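# Remove a staple stick and set it legs-down on the table

## Task

Lift a single stick of staples out of the staple box and leave it lying on the table with its legs pointing down, far enough away that it touches neither the box's tray nor its sleeve.

## Robot and tools

Robot: two arms, left_arm and right_arm, each ending in a two-finger parallel gripper with a wrist camera. The scene frame has its origin at table-top height, midway between the nominal arm bases, with +z up, +x out over the table and left_arm on the +y side (image left/right do not follow arm names). Measured bases: left_arm at (+0.014, +0.378, 0) m, quat_wxyz (+1.000, 0, 0, -0.011); right_arm at (+0.052, -0.359, 0) m, quat_wxyz (+1.000, 0, 0, +0.004). A two-camera stand sits behind the arms. Cameras: cam_head_left and cam_head_right (fixed, scene frame), cam_left_wrist and cam_right_wrist, all 672x504.

Frames: each arm reports end_effector_position (m), end_effector_quat_wxyz, Hand target and velocities in its own base frame; these can be off by a few centimetres, more at long reach. Offsets you send are along the axes of that arm's current Hand target, i.e. the gripper's own axes: fingers point along +z, fingers open and close along y. end_effector_position is the point between the pads, about 1 cm behind the tips.

A row is 14 numbers, each in [-1, 1], always both arms: left dx, dy, dz, rx, ry, rz, opening, then right dx, dy, dz, rx, ry, rz, opening. The first six per arm are a relative offset (not a pose) from that arm's Hand target as it stands when the action or move begins; 1.0 equals 0.6 m or 180 degrees; rx, ry, rz form one rotation vector. Repeating an offset in a new call moves further. Six zeros re-request the current Hand target. Opening is absolute: +1 fully open (0.094 m), -1 closed. A 0 in the opening slot means half open, so to leave a gripper alone resend its present command (see Tool commands).

execute_actions: actions is a list of actions; each action is up to 15 rows, one per 1/30 s step, and a short action repeats its last row. Every row is measured from the action's start pose, not from the row before. cameras lists camera names, ["all"] or []; images come only when asked or when actions is empty. An empty list also shows the current task and state.

move: target is one 14-number row or a list of up to 15 rows; every row in the list is an offset from the same starting Hand targets. speed is path speed in m/s, 0.002 to 2.9 (default 0.25), rotation up to twice that in rad/s; one value or one per target. blend (m) rounds corners in a list; 0 stops at each point. opening_speed sets how fast the commanded opening changes, per second on the -1..+1 scale, at least 0.2; use it to close gently. grip_force is newtons per finger pad, 10 to 50, one value or one per arm, and persists; lower values close slowly. blocking=false returns early while the move runs. Paths are straight, end together, last at least 0.5 s and are cut at 10 s; they do not avoid obstacles or the other arm. The result adds a move: line with the ending (done, off_target, moving, held, fault) and limits acting (limits=paced: pose clipped; limits=held: steps withheld). done means at rest within 10 mm and 2 degrees; it says nothing about contact.

wait: seconds 0 to 10, arms hold their commands; a running move continues. stop: brakes the running move. zoom_image: camera (one of the four names) and region [x0, y0, x1, y1] in pixels, at most 504 by 504, on the newest image of that camera. finished_scene: scene is this scene's number; call nothing after it in the same reply.

Reading results: Hand target is the last commanded pose after clipping; next offsets start there. The gripper often rests a few centimetres short from friction and weight; a new command, even zeros, asks again, or send the gap as an offset. Each step clips commanded orientation to within 40 degrees of the measured one. grip_measured is the measured finger opening on the command scale; the last Joint positions number is the opening in metres. Empty it reads up to about 2.5 mm wide; on a hard part it reads slightly narrower (up to about 3 mm) or a bit wider than the part. Squeeze rises about 1 N per 0.001 below first touch and jumps to the force limit near 20 N. To release, command well above grip_measured. Joint velocities may be summarised as within noise. Joint torques include the arm's weight, have fixed offsets and noise; numbers 1 to 3 wrap at ±28 N m. Joint ranges (rad): waist -2.618 to 3.054, shoulder 0 to 3.142, elbow 0 to 3.142 (straight 2.901), wrist pitch and yaw -1.571 to 1.571, wrist roll -2.094 to 2.094. Motor temperatures: MOTOR HOT appears at 75 °C; at 90 °C an OVER-TEMPERATURE FAULT folds that arm and disables it; at 100 °C it goes limp.

Avoid: dropping the stick or releasing it while it moves; letting anything leave the table; fast contact with the box, table or fixed things; presses between the two arms, their cameras or housings, or one gripper closing on the other's fingers; strain on a wrist camera cable; paths passing near an arm's own base (can flip its shoulder posture, go around instead); long holds at full stretch or pushing at unreachable poses (heat). A blocked arm keeps pressing until you command its target back past the gripper. Loose objects may get small random nudges.

Each tool is called in YAML: its name, and indented under it one key for each argument.

## Session

execute_actions:
  actions: []
  cameras: ["cam_head_left","cam_head_right"]

zoom_image:
  camera: "cam_head_left"
  region: [250, 260, 450, 410]

Scene clock: 0.00 s.
left_arm: end_effector_position=(+0.4019, +0.0299, +0.1104) grip_measured=+1.000 end_effector_quat_wxyz=(+0.602, -0.106, +0.790, +0.056) | right_arm: end_effector_position=(+0.3835, -0.0196, +0.1230) grip_measured=+1.000 end_effector_quat_wxyz=(+0.607, +0.107, +0.779, -0.117)
Joint positions: left_arm=[-0.044 1.559 0.377 0.9 -0.26 -0.115 0.094] | right_arm=[0.162 1.476 0.34 0.867 0.472 0.071 0.094]
Joint velocities: within noise
Joint torques (N m): no reading
Motor temperatures (°C): left_arm=[25 29 39 32 25 25 28] | right_arm=[26 31 32 26 27 26 25]
Heat: left arm: 39 °C; right arm: 32 °C.
Hand target: left_arm +0.4021, +0.0301, +0.1107; +0.601, -0.106, +0.790, +0.057 | right_arm +0.3835, -0.0200, +0.1233; +0.605, +0.107, +0.780, -0.118
Tool commands: left_gripper/opening=+1.0 right_gripper/opening=+1.0
Images, in order (width x height): cam_head_left 672x504, cam_head_right 672x504.

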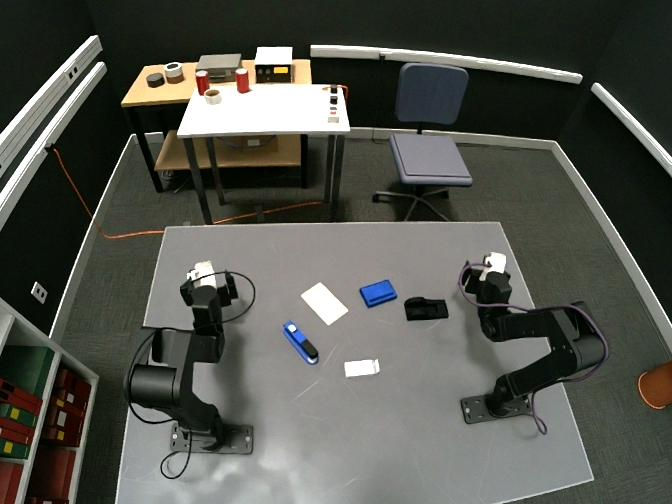

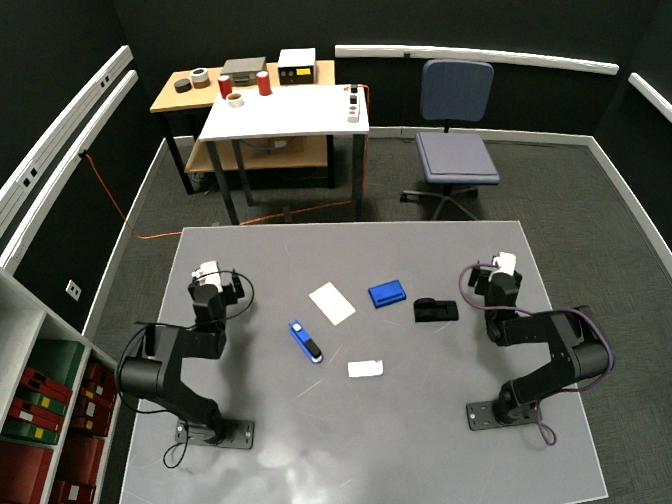

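Scaled by 2.520 from the camera's 672x504 image, which has a finer 960x720 frame.

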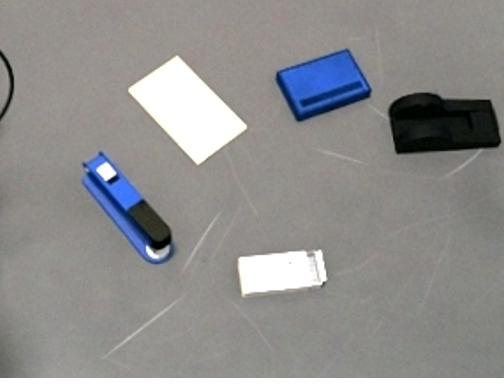

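move:
  target:
    - [0.046,-0.188,-0.23,0.192,0.06,0.107,0,-0.076,0.18,-0.29,-0.277,0.048,-0.15,0.2]
    - [0.092,-0.375,-0.460,0.3845,0.121,0.2146,-1,0.134,0.376,-0.515,-0.553,0.096,-0.299,0.2]
  blend: [0.05,0]
  speed: 0.3
  grip_force: [50,50]
  cameras: ["all"]

Scene clock: 7.63 s.
left_arm: end_effector_position=(+0.1847, -0.2493, +0.1343) grip_measured=-0.991 end_effector_quat_wxyz=(+0.359, +0.478, +0.771, -0.222) | right_arm: end_effector_position=(+0.1493, +0.2854, +0.0998) grip_measured=+0.202 end_effector_quat_wxyz=(-0.256, +0.672, -0.639, -0.272)
Joint positions: left_arm=[-0.803 0.988 0.58 -0.316 0.232 0.202 0] | right_arm=[0.794 1.294 0.716 -0.417 -0.538 -0.664 0.056]
Joint torques (N m): left_arm=[-0.47 -1.78 10.69 1.35 0.29 0.17] | right_arm=[0.43 -2.91 10.1 1.51 -0.48 -0.15]
Heat: left arm: 41 °C; right arm: 34 °C.
Hand target: left_arm +0.1825, -0.2539, +0.1412; +0.356, +0.487, +0.765, -0.228 | right_arm +0.1498, +0.2929, +0.1072; -0.260, +0.678, -0.627, -0.281
Off the commanded pose: left_arm 0.009 m, 1 deg | right_arm 0.011 m, 2 deg.
move: off_target (right_arm)

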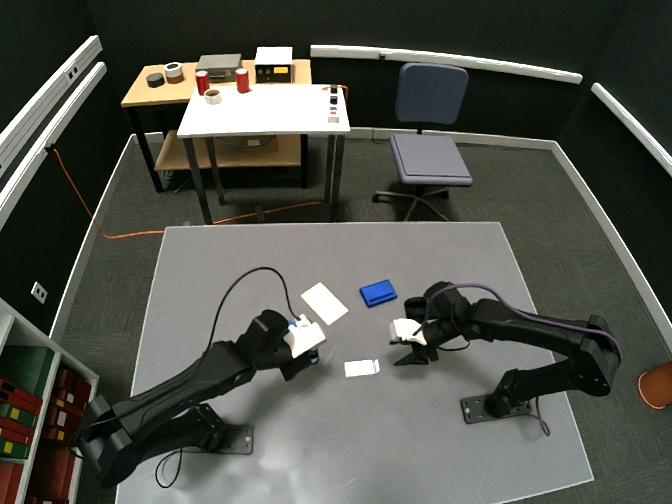

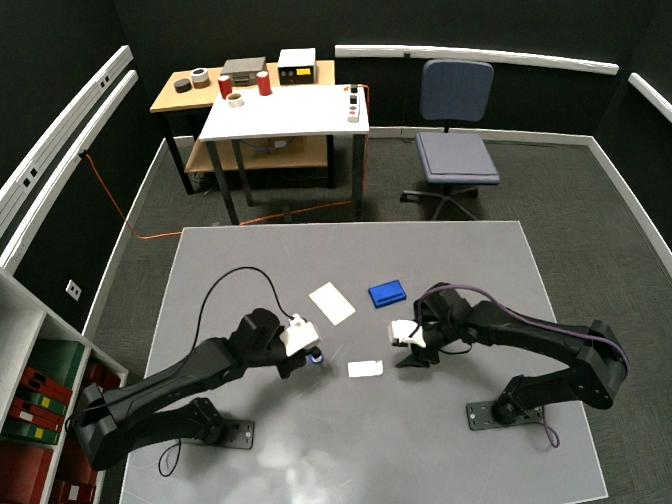

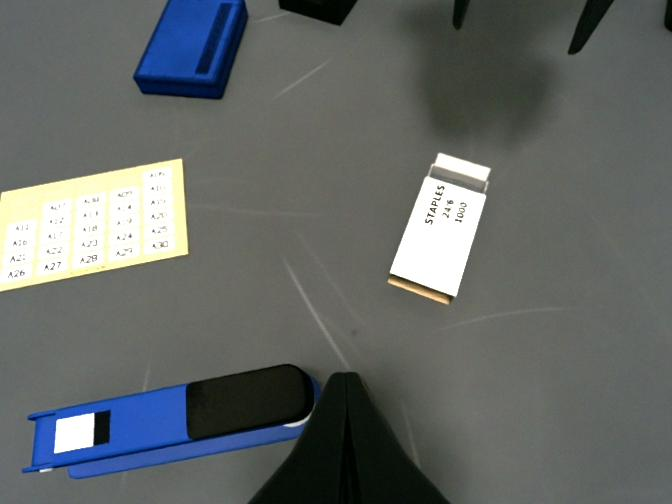

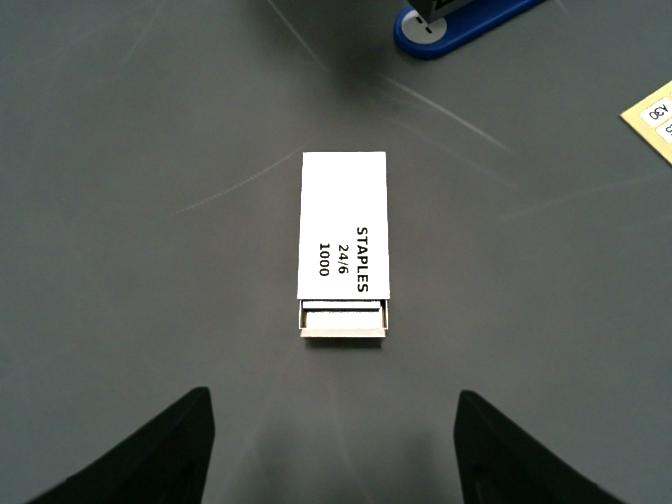

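zoom_image:
  camera: "cam_right_wrist"
  region: [280, 270, 410, 370]

zoom_image:
  camera: "cam_left_wrist"
  region: [370, 130, 530, 320]

Scaled by 3.877 from the camera's 672x504 image, which has a finer 960x720 frame.

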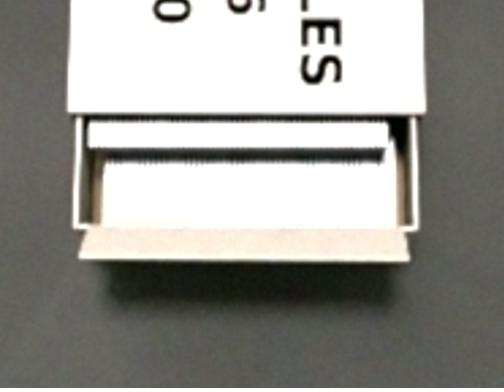

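Scaled by 2.653 from the camera's 672x504 image, which has a finer 960x720 frame.

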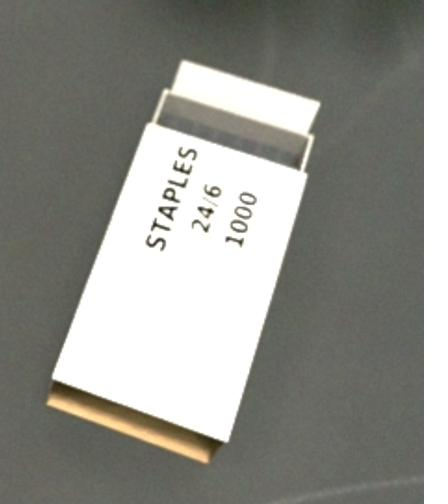

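move:
  target: [0.019,-0.083,0.192,0,0,0,-1,0.033,-0.0067,0.080,0,0,0,0.2]
  speed: 0.15
  cameras: ["cam_left_wrist","cam_right_wrist","cam_head_left"]

Scene clock: 11.57 s.
left_arm: end_effector_position=(+0.1705, -0.3472, +0.0626) grip_measured=-0.991 end_effector_quat_wxyz=(+0.356, +0.490, +0.761, -0.231) | right_arm: end_effector_position=(+0.1586, +0.3154, +0.0699) grip_measured=+0.202 end_effector_quat_wxyz=(-0.275, +0.679, -0.622, -0.276)
Joint positions: left_arm=[-1.1 1.489 0.568 0.225 0.037 0.027 0] | right_arm=[0.844 1.455 0.679 -0.158 -0.523 -0.638 0.056]
Joint torques (N m): left_arm=[-0.59 -5.03 7.13 1.77 -0.06 -0.1] | right_arm=[0.49 -3.82 5.16 1.77 -0.32 0.1]
Heat: left arm: 41 °C; right arm: 35 °C.
Hand target: left_arm +0.1714, -0.3484, +0.0585; +0.356, +0.487, +0.765, -0.228 | right_arm +0.1524, +0.3132, +0.0592; -0.260, +0.678, -0.627, -0.281
Off the commanded pose: left_arm 0.004 m, 1 deg | right_arm 0.013 m, 2 deg.
move: off_target (right_arm)
Images, in order (width x height): cam_head_left 672x504, cam_left_wrist 672x504, cam_right_wrist 672x504.

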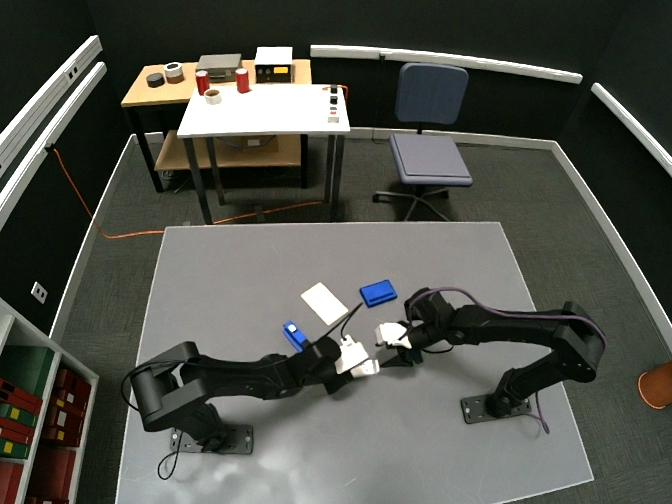

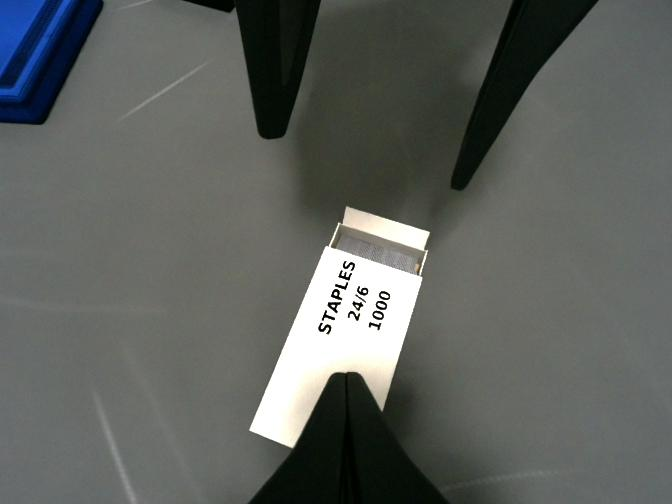

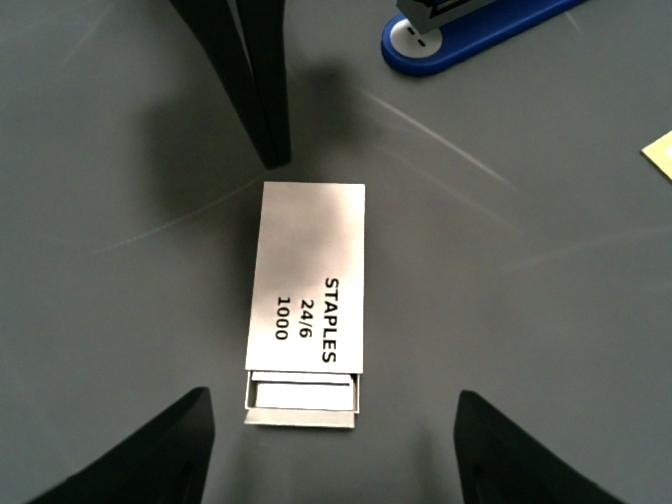

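move:
  target: [0.0185,0.0117,0.009,0,0,0,-1,0.0324,0.0175,0.0454,0,0,0,0.2]
  speed: 0.1
  cameras: ["cam_left_wrist","cam_right_wrist"]

Scene clock: 14.00 s.
left_arm: end_effector_position=(+0.1779, -0.3467, +0.0570) grip_measured=-0.991 end_effector_quat_wxyz=(+0.364, +0.482, +0.762, -0.231) | right_arm: end_effector_position=(+0.1477, +0.3210, +0.0362) grip_measured=+0.202 end_effector_quat_wxyz=(-0.275, +0.679, -0.622, -0.276)
Joint positions: left_arm=[-1.082 1.52 0.551 0.29 0.036 0.028 0] | right_arm=[0.891 1.541 0.588 0.039 -0.497 -0.595 0.056]
Joint torques (N m): left_arm=[0.34 -5.39 5.55 1.92 0.09 0.1] | right_arm=[0.46 -4.05 4.68 1.83 -0.3 0.1]
Heat: left arm: 41 °C; right arm: 35 °C.
Hand target: left_arm +0.1766, -0.3427, +0.0465; +0.356, +0.487, +0.764, -0.228 | right_arm +0.1414, +0.3179, +0.0263; -0.260, +0.678, -0.627, -0.281
Off the commanded pose: left_arm 0.011 m, 1 deg | right_arm 0.012 m, 2 deg.
move: off_target (left_arm, right_arm)
Images, in order (width x height): cam_left_wrist 672x504, cam_right_wrist 672x504.

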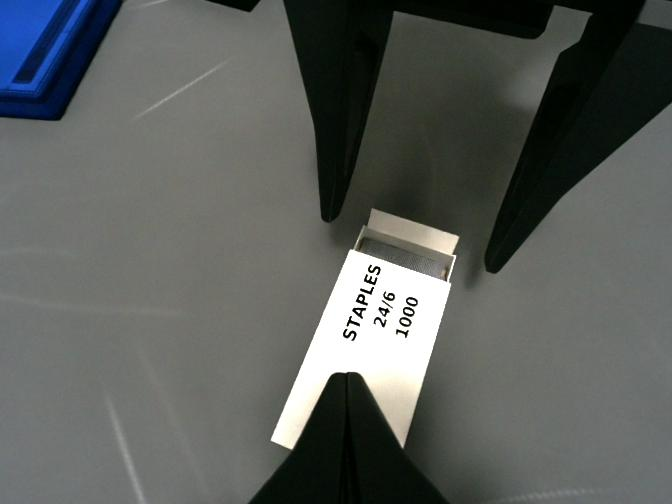

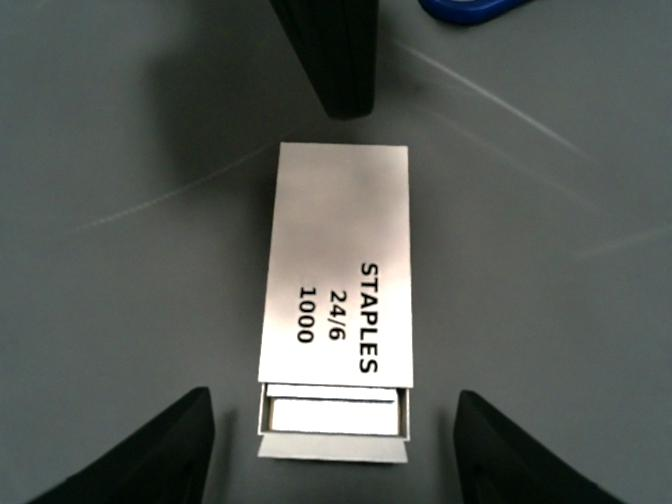

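move:
  target: [0,0,0,0,0,0,-1,0.0177,0,0.013,0,0,0,0.2]
  speed: 0.08
  cameras: ["cam_left_wrist","cam_right_wrist"]

zoom_image:
  camera: "cam_left_wrist"
  region: [280, 130, 540, 320]

Scene clock: 15.40 s.
left_arm: end_effector_position=(+0.1779, -0.3467, +0.0570) grip_measured=-0.991 end_effector_quat_wxyz=(+0.364, +0.482, +0.762, -0.231) | right_arm: end_effector_position=(+0.1469, +0.3200, +0.0233) grip_measured=+0.202 end_effector_quat_wxyz=(-0.274, +0.679, -0.622, -0.276)
Joint positions: left_arm=[-1.082 1.52 0.551 0.29 0.036 0.028 0] | right_arm=[0.891 1.582 0.559 0.108 -0.497 -0.595 0.056]
Joint torques (N m): left_arm=[0.65 -5.24 5.3 1.82 0.11 0.12] | right_arm=[-0.09 -4.03 4.36 1.82 -0.34 0.05]
Heat: left arm: 41 °C; right arm: 35 °C.
Hand target: left_arm +0.1766, -0.3427, +0.0465; +0.356, +0.487, +0.765, -0.228 | right_arm +0.1414, +0.3158, +0.0131; -0.260, +0.678, -0.627, -0.281
Off the commanded pose: left_arm 0.011 m, 1 deg | right_arm 0.012 m, 2 deg.
move: off_target (left_arm, right_arm)
Images, in order (width x height): cam_left_wrist 672x504, cam_right_wrist 672x504.

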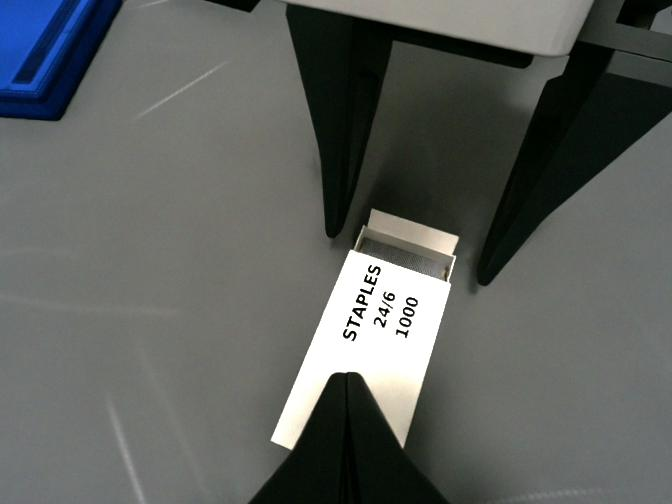

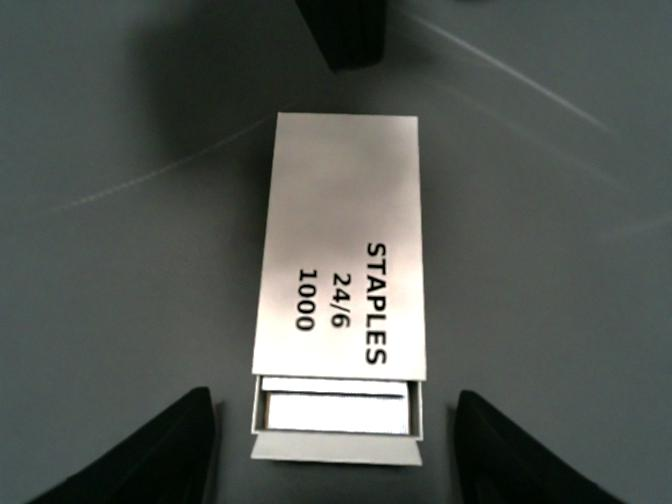

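Scaled by 1.938 from the camera's 672x504 image, which has a finer 960x720 frame.

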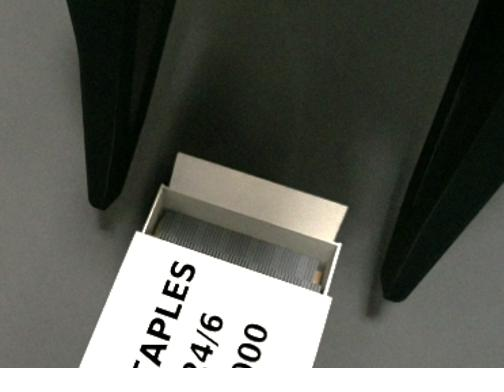

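move:
  target: [0,0,0,0,0,0,-1,0.005,0,0.005,0,0,0,0.2]
  speed: 0.05

move:
  target: [0,0,0,0,0,0,-1,0,0,0,0,0,0,-0.24]
  opening_speed: 0.5
  grip_force: [50,20]
  cameras: ["cam_left_wrist","cam_right_wrist"]

Scene clock: 16.83 s.
left_arm: end_effector_position=(+0.1779, -0.3467, +0.0570) grip_measured=-0.991 end_effector_quat_wxyz=(+0.364, +0.482, +0.762, -0.231) | right_arm: end_effector_position=(+0.1472, +0.3204, +0.0196) grip_measured=+0.202 end_effector_quat_wxyz=(-0.275, +0.679, -0.622, -0.276)
Joint positions: left_arm=[-1.082 1.52 0.551 0.29 0.036 0.028 0] | right_arm=[0.891 1.598 0.553 0.132 -0.497 -0.595 0.056]
Joint torques (N m): left_arm=[0.31 -5.09 5.59 1.9 0.11 0.11] | right_arm=[-0.09 -4.01 4.26 1.81 -0.34 0.04]
Heat: left arm: 41 °C; right arm: 34 °C.
Hand target: left_arm +0.1766, -0.3427, +0.0465; +0.356, +0.487, +0.765, -0.228 | right_arm +0.1416, +0.3160, +0.0091; -0.260, +0.678, -0.627, -0.281
Off the commanded pose: left_arm 0.011 m, 1 deg | right_arm 0.013 m, 2 deg.
move: off_target (left_arm, right_arm)

Scene clock: 18.57 s.
left_arm: end_effector_position=(+0.1779, -0.3467, +0.0570) grip_measured=-0.991 end_effector_quat_wxyz=(+0.364, +0.482, +0.762, -0.231) | right_arm: end_effector_position=(+0.1473, +0.3205, +0.0196) grip_measured=-0.194 end_effector_quat_wxyz=(-0.275, +0.679, -0.622, -0.276)
Joint positions: left_arm=[-1.082 1.52 0.551 0.29 0.036 0.028 0] | right_arm=[0.891 1.598 0.553 0.132 -0.497 -0.595 0.038]
Joint torques (N m): left_arm=[0.31 -5.03 5.55 1.82 0.12 0.1] | right_arm=[-0.1 -4.01 4.25 1.81 -0.33 0.04]
Heat: left arm: 41 °C; right arm: 34 °C.
Hand target: left_arm +0.1766, -0.3427, +0.0465; +0.356, +0.487, +0.765, -0.228 | right_arm +0.1415, +0.3159, +0.0090; -0.260, +0.678, -0.627, -0.281
Off the commanded pose: left_arm 0.011 m, 1 deg | right_arm 0.013 m, 2 deg.
grip_force (N): 50, 20
move: off_target (left_arm, right_arm)
Images, in order (width x height): cam_left_wrist 672x504, cam_right_wrist 672x504.

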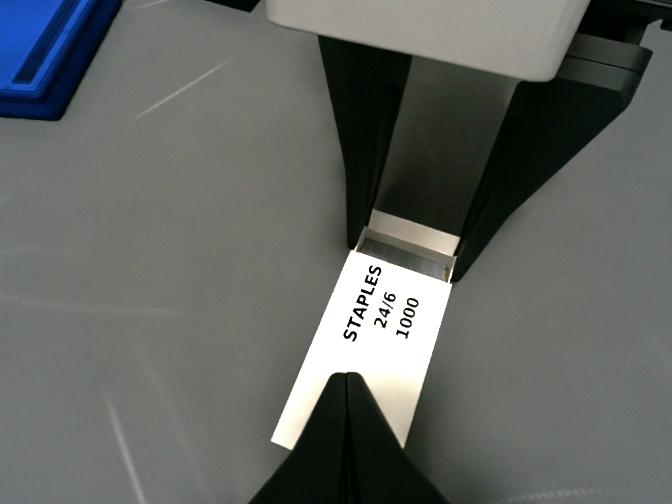

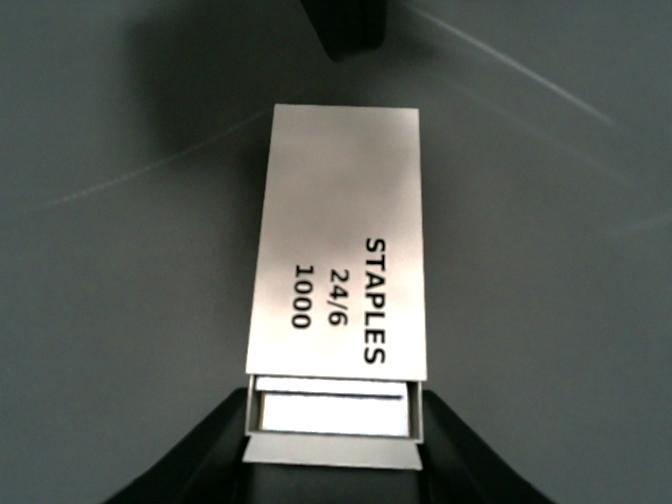

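move:
  target:
    - [0,0,0,0,0,0,-1,0,0,0,0,0,0,-0.1]
    - [0,0,0,0,0,0,-1,0.0055,0,-0.0055,0,0,0,-0.1]
    - [0,0,0,0,0,0,-1,0.0055,0,-0.0055,0,0,0,-0.26]
  speed: 0.05
  opening_speed: 0.6
  cameras: ["cam_left_wrist","cam_right_wrist"]

Scene clock: 20.83 s.
left_arm: end_effector_position=(+0.1779, -0.3467, +0.0570) grip_measured=-0.991 end_effector_quat_wxyz=(+0.364, +0.482, +0.762, -0.231) | right_arm: end_effector_position=(+0.1473, +0.3166, +0.0166) grip_measured=-0.197 end_effector_quat_wxyz=(-0.272, +0.677, -0.626, -0.275)
Joint positions: left_arm=[-1.082 1.52 0.551 0.29 0.036 0.028 0] | right_arm=[0.883 1.598 0.542 0.134 -0.497 -0.595 0.038]
Joint torques (N m): left_arm=[0.49 -5.22 5.39 1.83 0.1 0.11] | right_arm=[-0.64 -4.72 4.11 1.74 -0.42 -0.1]
Heat: left arm: 41 °C; right arm: 34 °C.
Hand target: left_arm +0.1766, -0.3427, +0.0465; +0.356, +0.487, +0.765, -0.228 | right_arm +0.1420, +0.3113, +0.0090; -0.260, +0.678, -0.627, -0.281
Off the commanded pose: left_arm 0.011 m, 1 deg | right_arm 0.011 m, 2 deg.
grip_force (N): 50, 20
move: off_target (left_arm, right_arm); target 3's new opening was sent with right_arm's hand 0.011 m and 2 deg from that target
Images, in order (width x height): cam_left_wrist 672x504, cam_right_wrist 672x504.

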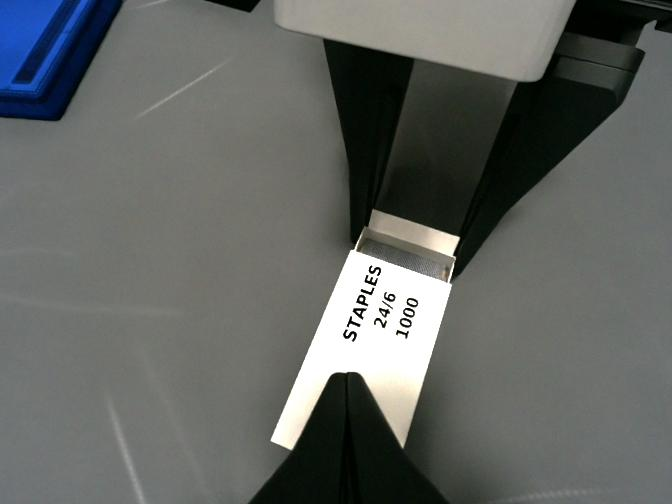

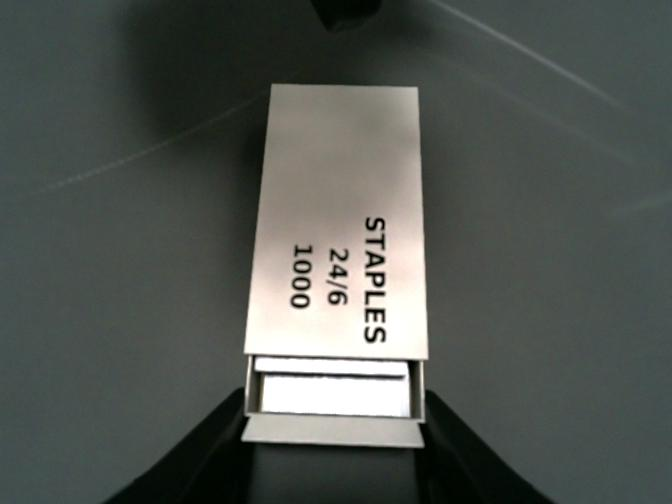

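move:
  target: [0.043,0,0.023,0,0,0,-1,0,0,0,0,0,0,-0.26]
  speed: 0.08
  cameras: ["cam_left_wrist","cam_right_wrist"]

Scene clock: 22.57 s.
left_arm: end_effector_position=(+0.1757, -0.3425, +0.0286) grip_measured=-0.991 end_effector_quat_wxyz=(+0.365, +0.482, +0.762, -0.232) | right_arm: end_effector_position=(+0.1473, +0.3166, +0.0166) grip_measured=-0.197 end_effector_quat_wxyz=(-0.272, +0.677, -0.626, -0.275)
Joint positions: left_arm=[-1.082 1.616 0.48 0.459 0.036 0.028 0] | right_arm=[0.883 1.598 0.542 0.134 -0.497 -0.595 0.038]
Joint torques (N m): left_arm=[0.57 -5.14 4.92 1.77 0.11 0.1] | right_arm=[-0.64 -4.71 4.12 1.73 -0.42 -0.1]
Heat: left arm: 41 °C; right arm: 34 °C.
Hand target: left_arm +0.1740, -0.3373, +0.0179; +0.356, +0.487, +0.765, -0.228 | right_arm +0.1420, +0.3113, +0.0090; -0.260, +0.678, -0.627, -0.281
Off the commanded pose: left_arm 0.012 m, 1 deg | right_arm 0.011 m, 2 deg.
grip_force (N): 50, 20
move: off_target (left_arm, right_arm)
Images, in order (width x height): cam_left_wrist 672x504, cam_right_wrist 672x504.

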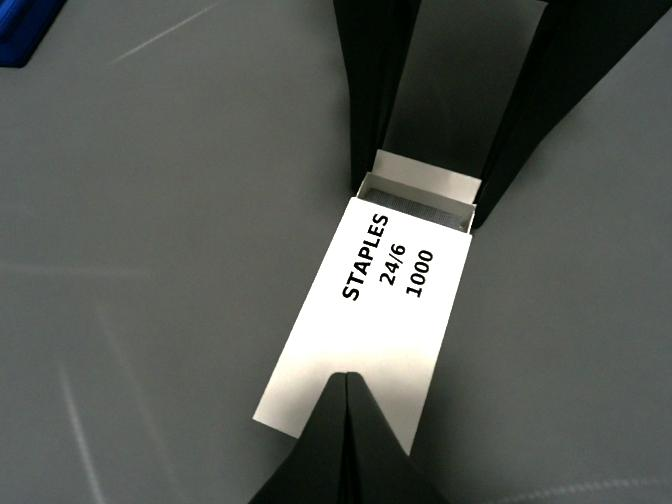

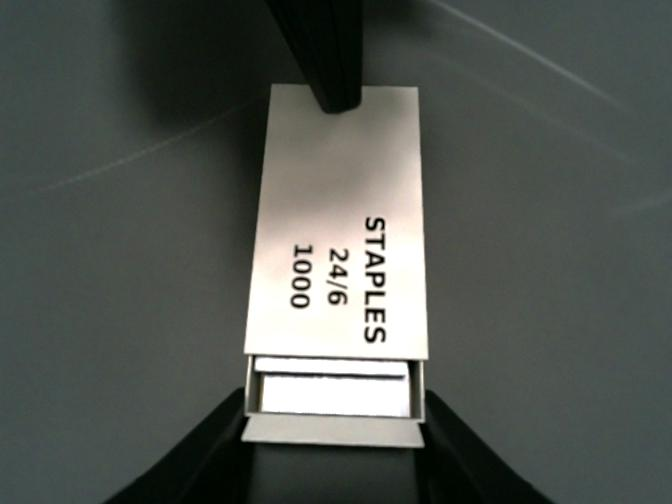

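move:
  target: [0.0245,0,0.0097,0,0,0,-1,0,0,0,0,0,0,-0.26]
  speed: 0.06
  cameras: ["cam_right_wrist"]

Scene clock: 23.80 s.
left_arm: end_effector_position=(+0.1768, -0.3445, +0.0250) grip_measured=-0.991 end_effector_quat_wxyz=(+0.383, +0.477, +0.753, -0.242) | right_arm: end_effector_position=(+0.1473, +0.3166, +0.0166) grip_measured=-0.197 end_effector_quat_wxyz=(-0.272, +0.677, -0.626, -0.275)
Joint positions: left_arm=[-1.082 1.66 0.444 0.585 0.036 0.028 0] | right_arm=[0.883 1.598 0.542 0.134 -0.497 -0.595 0.038]
Joint torques (N m): left_arm=[0.66 -4.56 4.19 1.52 0.13 0.11] | right_arm=[-0.64 -4.71 4.11 1.73 -0.41 -0.1]
Heat: left arm: 41 °C; right arm: 34 °C.
Hand target: left_arm +0.1718, -0.3327, +0.0028; +0.356, +0.487, +0.765, -0.228 | right_arm +0.1420, +0.3113, +0.0090; -0.260, +0.678, -0.627, -0.281
Off the commanded pose: left_arm 0.025 m, 4 deg | right_arm 0.011 m, 2 deg.
grip_force (N): 50, 20
move: off_target (left_arm, right_arm)
Images, in order (width x height): cam_right_wrist 672x504.

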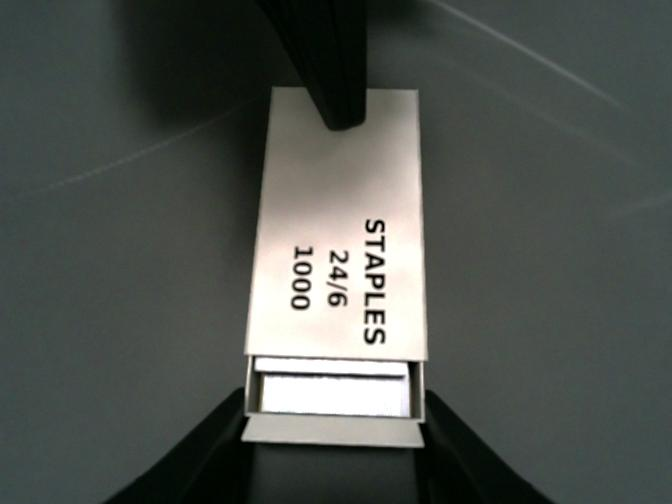

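move:
  target:
    - [0.0134,0,0.0047,0,0,0,-1,0,0,0,0,0,0,-0.26]
    - [0.0134,0,0.0047,0,0,0,-1,0.026,0,-0.033,0,0,0,-0.26]
  speed: 0.05
  cameras: ["cam_left_wrist","cam_right_wrist"]

Scene clock: 25.97 s.
left_arm: end_effector_position=(+0.1782, -0.3454, +0.0249) grip_measured=-0.991 end_effector_quat_wxyz=(+0.396, +0.472, +0.747, -0.248) | right_arm: end_effector_position=(+0.1516, +0.2964, +0.0157) grip_measured=-0.197 end_effector_quat_wxyz=(-0.276, +0.678, -0.622, -0.279)
Joint positions: left_arm=[-1.08 1.682 0.424 0.659 0.036 0.028 0] | right_arm=[0.807 1.56 0.496 0.116 -0.552 -0.668 0.038]
Joint torques (N m): left_arm=[0.62 -4.18 3.71 1.27 0.18 0.1] | right_arm=[-0.79 -6.79 3.79 1.21 -0.34 -0.13]
Heat: left arm: 41 °C; right arm: 34 °C.
Hand target: left_arm +0.1707, -0.3301, -0.0050; +0.356, +0.486, +0.765, -0.228 | right_arm +0.1439, +0.2863, +0.0119; -0.260, +0.678, -0.627, -0.281
Off the commanded pose: left_arm 0.035 m, 6 deg | right_arm 0.013 m, 2 deg.
grip_force (N): 50, 20
move: off_target (left_arm, right_arm)
Images, in order (width x height): cam_left_wrist 672x504, cam_right_wrist 672x504.

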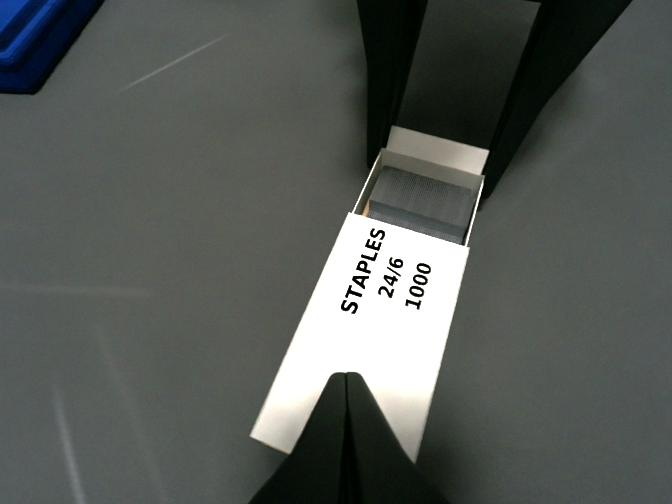

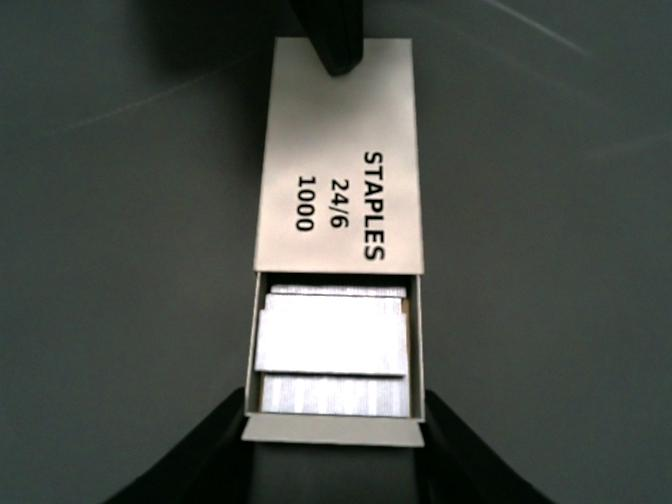

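move:
  target: [0,0,0,0,0,0,-1,0.033,0,-0.037,0,0,0,-0.26]
  speed: 0.05
  cameras: ["cam_left_wrist","cam_right_wrist"]

zoom_image:
  camera: "cam_right_wrist"
  region: [220, 170, 450, 480]

zoom_image:
  camera: "cam_left_wrist"
  region: [320, 60, 520, 270]

Scene clock: 27.50 s.
left_arm: end_effector_position=(+0.1782, -0.3454, +0.0249) grip_measured=-0.991 end_effector_quat_wxyz=(+0.396, +0.472, +0.747, -0.248) | right_arm: end_effector_position=(+0.1555, +0.2635, +0.0148) grip_measured=-0.197 end_effector_quat_wxyz=(-0.272, +0.677, -0.627, -0.273)
Joint positions: left_arm=[-1.08 1.682 0.424 0.659 0.036 0.028 0] | right_arm=[0.695 1.483 0.447 0.017 -0.6 -0.779 0.038]
Joint torques (N m): left_arm=[0.4 -4.15 3.78 1.26 0.14 0.11] | right_arm=[-0.61 -6.09 4.01 1.13 -0.48 -0.11]
Heat: left arm: 40 °C; right arm: 34 °C.
Hand target: left_arm +0.1707, -0.3301, -0.0050; +0.356, +0.486, +0.765, -0.228 | right_arm +0.1461, +0.2566, +0.0135; -0.260, +0.678, -0.628, -0.281
Off the commanded pose: left_arm 0.034 m, 6 deg | right_arm 0.012 m, 2 deg.
grip_force (N): 50, 20
move: off_target (left_arm, right_arm)
Images, in order (width x height): cam_left_wrist 672x504, cam_right_wrist 672x504.

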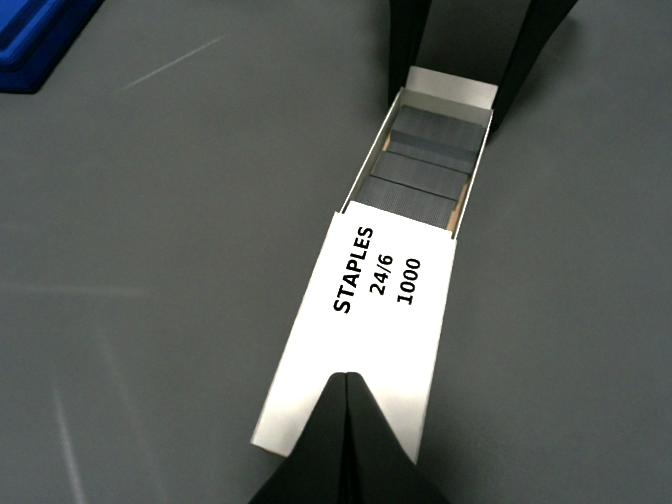

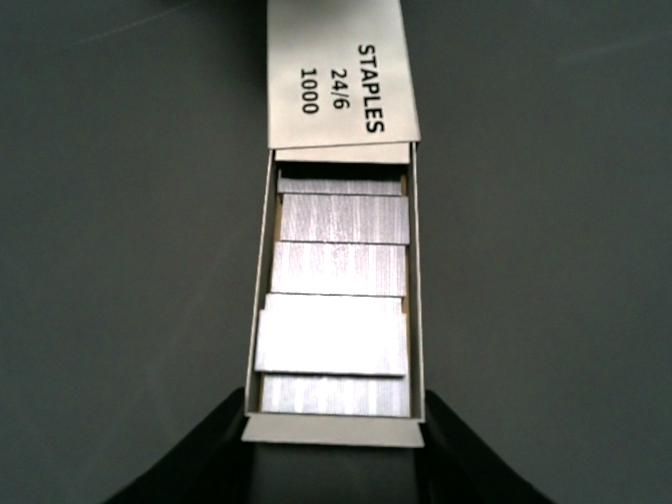

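Scaled by 1.626 from the camera's 672x504 image, which has a finer 960x720 frame.

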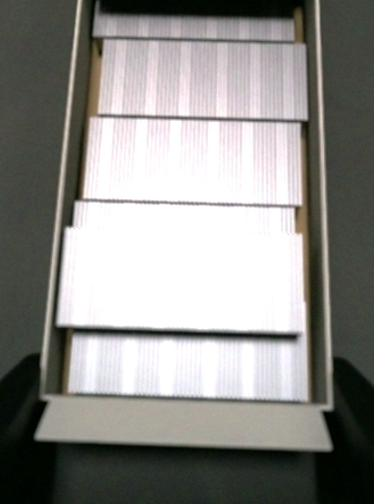

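Scaled by 2.400 from the camera's 672x504 image, which has a finer 960x720 frame.

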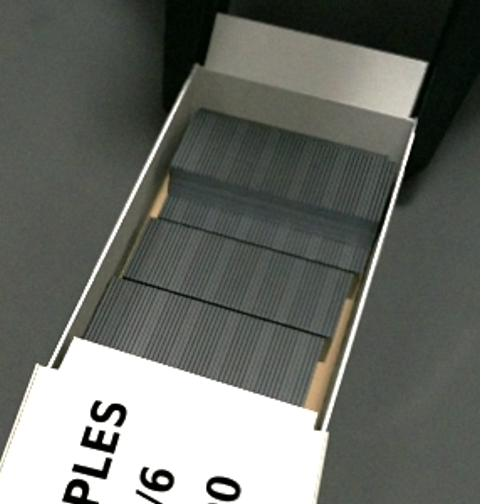

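move:
  target:
    - [0,0,0,0,0,0,-1,0,0,0,0,0,0,0.1]
    - [0,0,0,0,0,0,-1,0,0,-0.1,0,0,0,0.1]
    - [-0.128,0,-0.107,0,0,0,-1,0.0215,-0.152,-0.367,0,0,0,0.1]
    - [-0.326,-0.061,-0.0135,-0.167,0.242,-0.357,-0.4,0.0215,-0.152,-0.367,0,0,0,0.1]
  blend: [0,0.02,0.03,0]
  speed: 0.2
  opening_speed: 0.8
  grip_force: [25,20]
  cameras: ["cam_left_wrist","cam_head_left"]

zoom_image:
  camera: "cam_left_wrist"
  region: [240, 120, 480, 320]

Scene clock: 36.27 s.
left_arm: end_effector_position=(+0.1865, -0.4544, +0.1635) grip_measured=-0.402 end_effector_quat_wxyz=(+0.041, -0.027, +0.994, -0.098) | right_arm: end_effector_position=(+0.2454, +0.0987, +0.1565) grip_measured=+0.098 end_effector_quat_wxyz=(-0.256, +0.680, -0.630, -0.273)
Joint positions: left_arm=[-1.186 2.373 2.568 -1.553 -0.009 -1.239 0.028] | right_arm=[-0.107 1.559 1.211 -1.392 -0.753 -1.821 0.052]
Joint torques (N m): left_arm=[0.57 -12.33 8.73 0.32 0.03 -0.2] | right_arm=[-0.5 -3.99 8.94 -0.22 -0.56 -0.16]
Heat: left arm: 41 °C; right arm: 35 °C.
Hand target: left_arm +0.1881, -0.4538, +0.1500; +0.001, -0.034, +0.999, +0.000 | right_arm +0.2498, +0.0992, +0.1602; -0.260, +0.678, -0.627, -0.281
Off the commanded pose: left_arm 0.013 m, 12 deg | right_arm 0.006 m, 1 deg.
joint sent to its limit (left arm) — joint 4 (wrist pitch), lower limit. The joint targets are off in orientation, not in position.
grip_force (N): 25, 20
move: off_target (left_arm); target 4's new opening was sent with left_arm's hand 0.013 m and 12 deg from that target
Images, in order (width x height): cam_head_left 672x504, cam_left_wrist 672x504.

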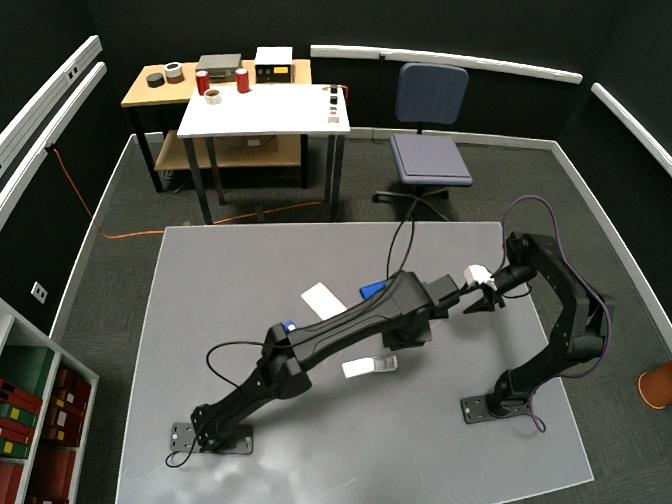

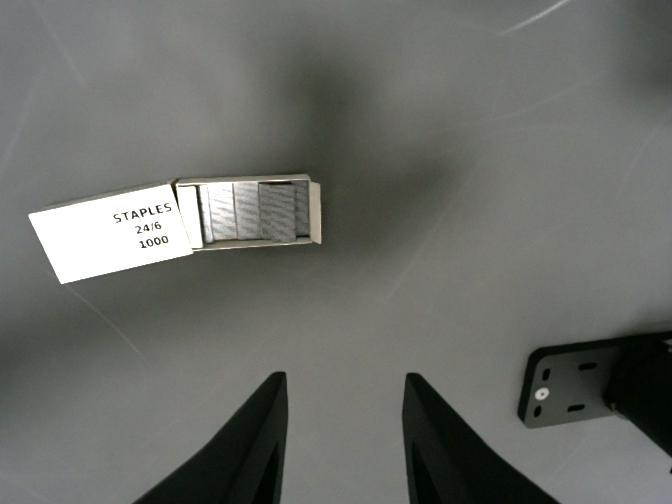

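Scaled by 2.100 from the camera's 672x504 image, which has a finer 960x720 frame.

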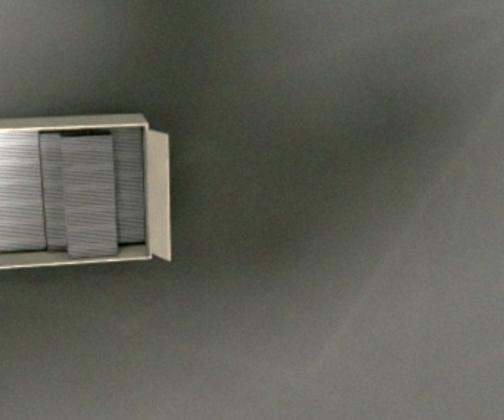

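move:
  target: [-0.0217,0.0035,0.142,0,0,0,-0.617,0,0,0,0,0,0,0.1]
  speed: 0.15
  cameras: ["cam_left_wrist"]

zoom_image:
  camera: "cam_left_wrist"
  region: [220, 180, 460, 400]

Scene clock: 39.03 s.
left_arm: end_effector_position=(+0.2011, -0.4530, +0.0724) grip_measured=-0.615 end_effector_quat_wxyz=(+0.009, -0.037, +0.999, -0.014) | right_arm: end_effector_position=(+0.2454, +0.0987, +0.1565) grip_measured=+0.098 end_effector_quat_wxyz=(-0.256, +0.680, -0.630, -0.273)
Joint positions: left_arm=[-1.157 2.583 2.601 -1.556 -0.006 -1.232 0.018] | right_arm=[-0.107 1.559 1.211 -1.392 -0.753 -1.821 0.052]
Joint torques (N m): left_arm=[0.23 -15.13 8.62 0.02 0.09 0.11] | right_arm=[-0.51 -3.99 8.92 -0.22 -0.56 -0.16]
Heat: left arm: 41 °C; right arm: 35 °C.
Hand target: left_arm +0.2011, -0.4508, +0.0649; +0.001, -0.035, +0.999, +0.000 | right_arm +0.2498, +0.0992, +0.1602; -0.260, +0.678, -0.627, -0.281
Off the commanded pose: left_arm 0.008 m, 2 deg | right_arm 0.006 m, 1 deg.
joint sent to its limit (left arm) — joint 4 (wrist pitch), lower limit. The joint targets still meet the commanded pose.
grip_force (N): 25, 20
move: done
Images, in order (width x height): cam_left_wrist 672x504.

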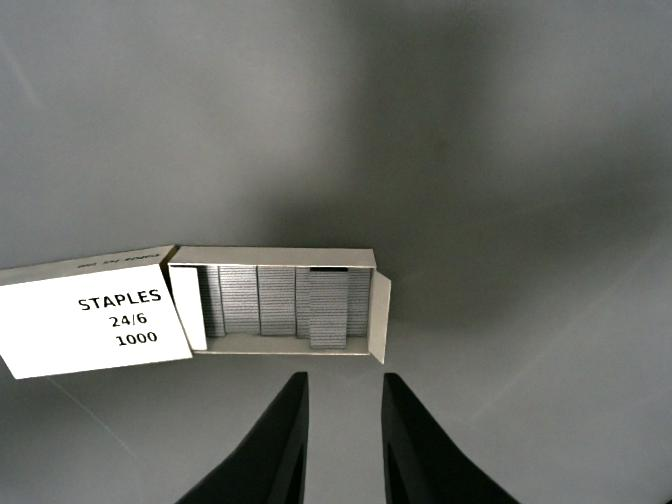

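Scaled by 2.100 from the camera's 672x504 image, which has a finer 960x720 frame.

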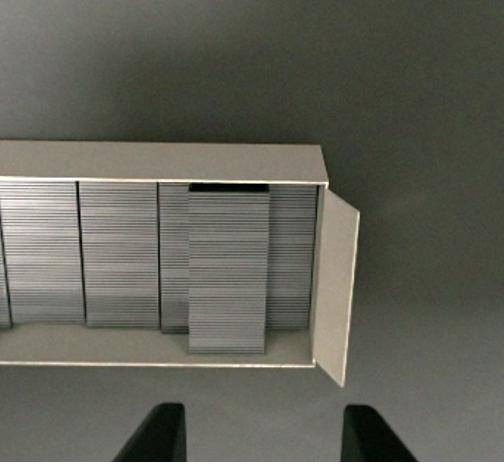

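move:
  target: [0.0045,0.0092,0.068,0,0,0,-0.617,0,0,0,0,0,0,0.1]
  speed: 0.1
  cameras: ["cam_left_wrist"]

zoom_image:
  camera: "cam_left_wrist"
  region: [230, 300, 470, 504]

Scene clock: 40.97 s.
left_arm: end_effector_position=(+0.1962, -0.4426, +0.0233) grip_measured=-0.615 end_effector_quat_wxyz=(-0.003, -0.037, +0.999, +0.012) | right_arm: end_effector_position=(+0.2454, +0.0987, +0.1565) grip_measured=+0.098 end_effector_quat_wxyz=(-0.256, +0.680, -0.630, -0.273)
Joint positions: left_arm=[-1.157 2.544 2.33 -1.381 -0.004 -1.232 0.018] | right_arm=[-0.107 1.559 1.211 -1.392 -0.753 -1.821 0.052]
Joint torques (N m): left_arm=[-0.03 -19.19 4.7 0.47 0.05 0.07] | right_arm=[-0.51 -4 8.91 -0.23 -0.56 -0.16]
Heat: left arm: 41 °C; right arm: 35 °C.
Hand target: left_arm +0.1980, -0.4454, +0.0240; +0.001, -0.035, +0.999, +0.000 | right_arm +0.2498, +0.0992, +0.1602; -0.260, +0.678, -0.627, -0.281
Off the commanded pose: left_arm 0.004 m, 1 deg | right_arm 0.006 m, 1 deg.
grip_force (N): 25, 20
move: done
Images, in order (width x height): cam_left_wrist 672x504.

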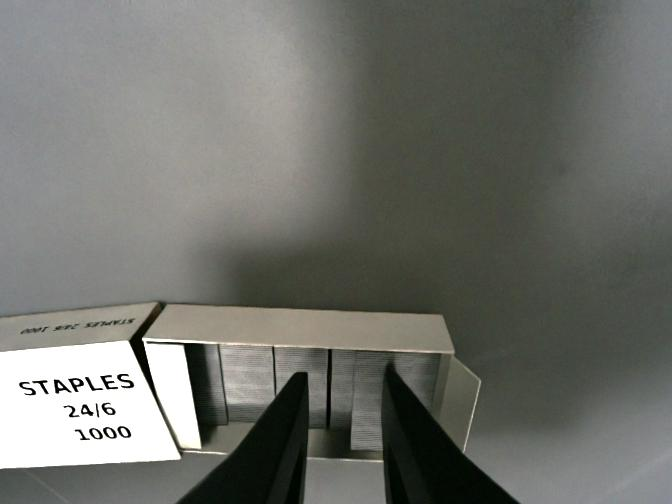

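Scaled by 2.100 from the camera's 672x504 image, which has a finer 960x720 frame.

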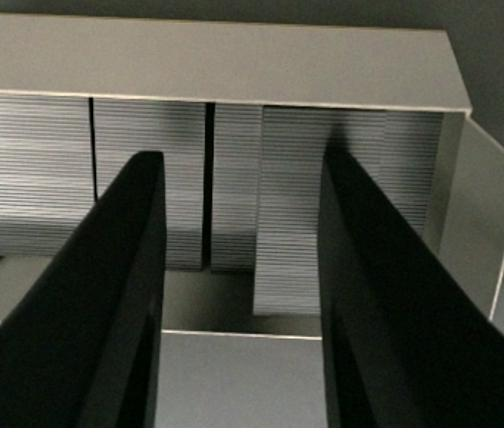

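move:
  target:
    - [0,0,-0.025,0,0,0,-0.617,0,0,0,0,0,0,0.1]
    - [0,-0.0125,-0.025,0,0,0,-0.617,0,0,0,0,0,0,0.1]
  speed: 0.1
  cameras: ["cam_left_wrist"]

Scene clock: 43.77 s.
left_arm: end_effector_position=(+0.2017, -0.4552, +0.0510) grip_measured=-0.615 end_effector_quat_wxyz=(+0.009, -0.037, +0.999, -0.018) | right_arm: end_effector_position=(+0.2454, +0.0987, +0.1565) grip_measured=+0.098 end_effector_quat_wxyz=(-0.256, +0.680, -0.630, -0.273)
Joint positions: left_arm=[-1.157 2.545 2.441 -1.428 -0.004 -1.232 0.018] | right_arm=[-0.107 1.559 1.211 -1.392 -0.753 -1.821 0.052]
Joint torques (N m): left_arm=[-0.23 -14.22 8.68 -0.03 0.04 0.04] | right_arm=[-0.51 -3.99 8.92 -0.22 -0.56 -0.15]
Motor temperatures (°C): left_arm=[25 34 41 33 25 25 29] | right_arm=[26 32 35 27 28 26 25]
Heat: left arm: 41 °C; right arm: 35 °C.
Hand target: left_arm +0.1985, -0.4529, +0.0390; +0.000, -0.035, +0.999, +0.000 | right_arm +0.2498, +0.0992, +0.1602; -0.260, +0.678, -0.627, -0.281
Off the commanded pose: left_arm 0.013 m, 2 deg | right_arm 0.006 m, 1 deg.
grip_force (N): 25, 20
move: off_target (left_arm)
Images, in order (width x height): cam_left_wrist 672x504.

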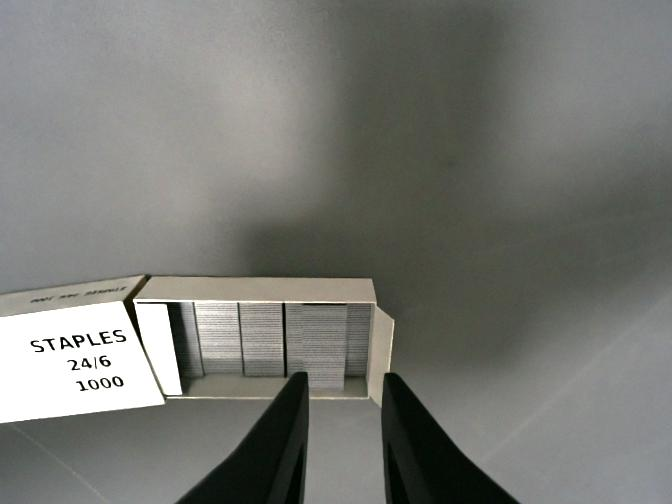

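zoom_image:
  camera: "cam_left_wrist"
  region: [120, 260, 420, 420]

Scaled by 1.680 from the camera's 672x504 image, which has a finer 960x720 frame.

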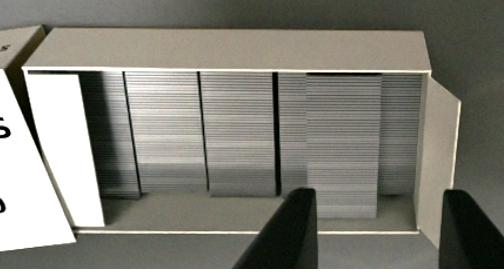

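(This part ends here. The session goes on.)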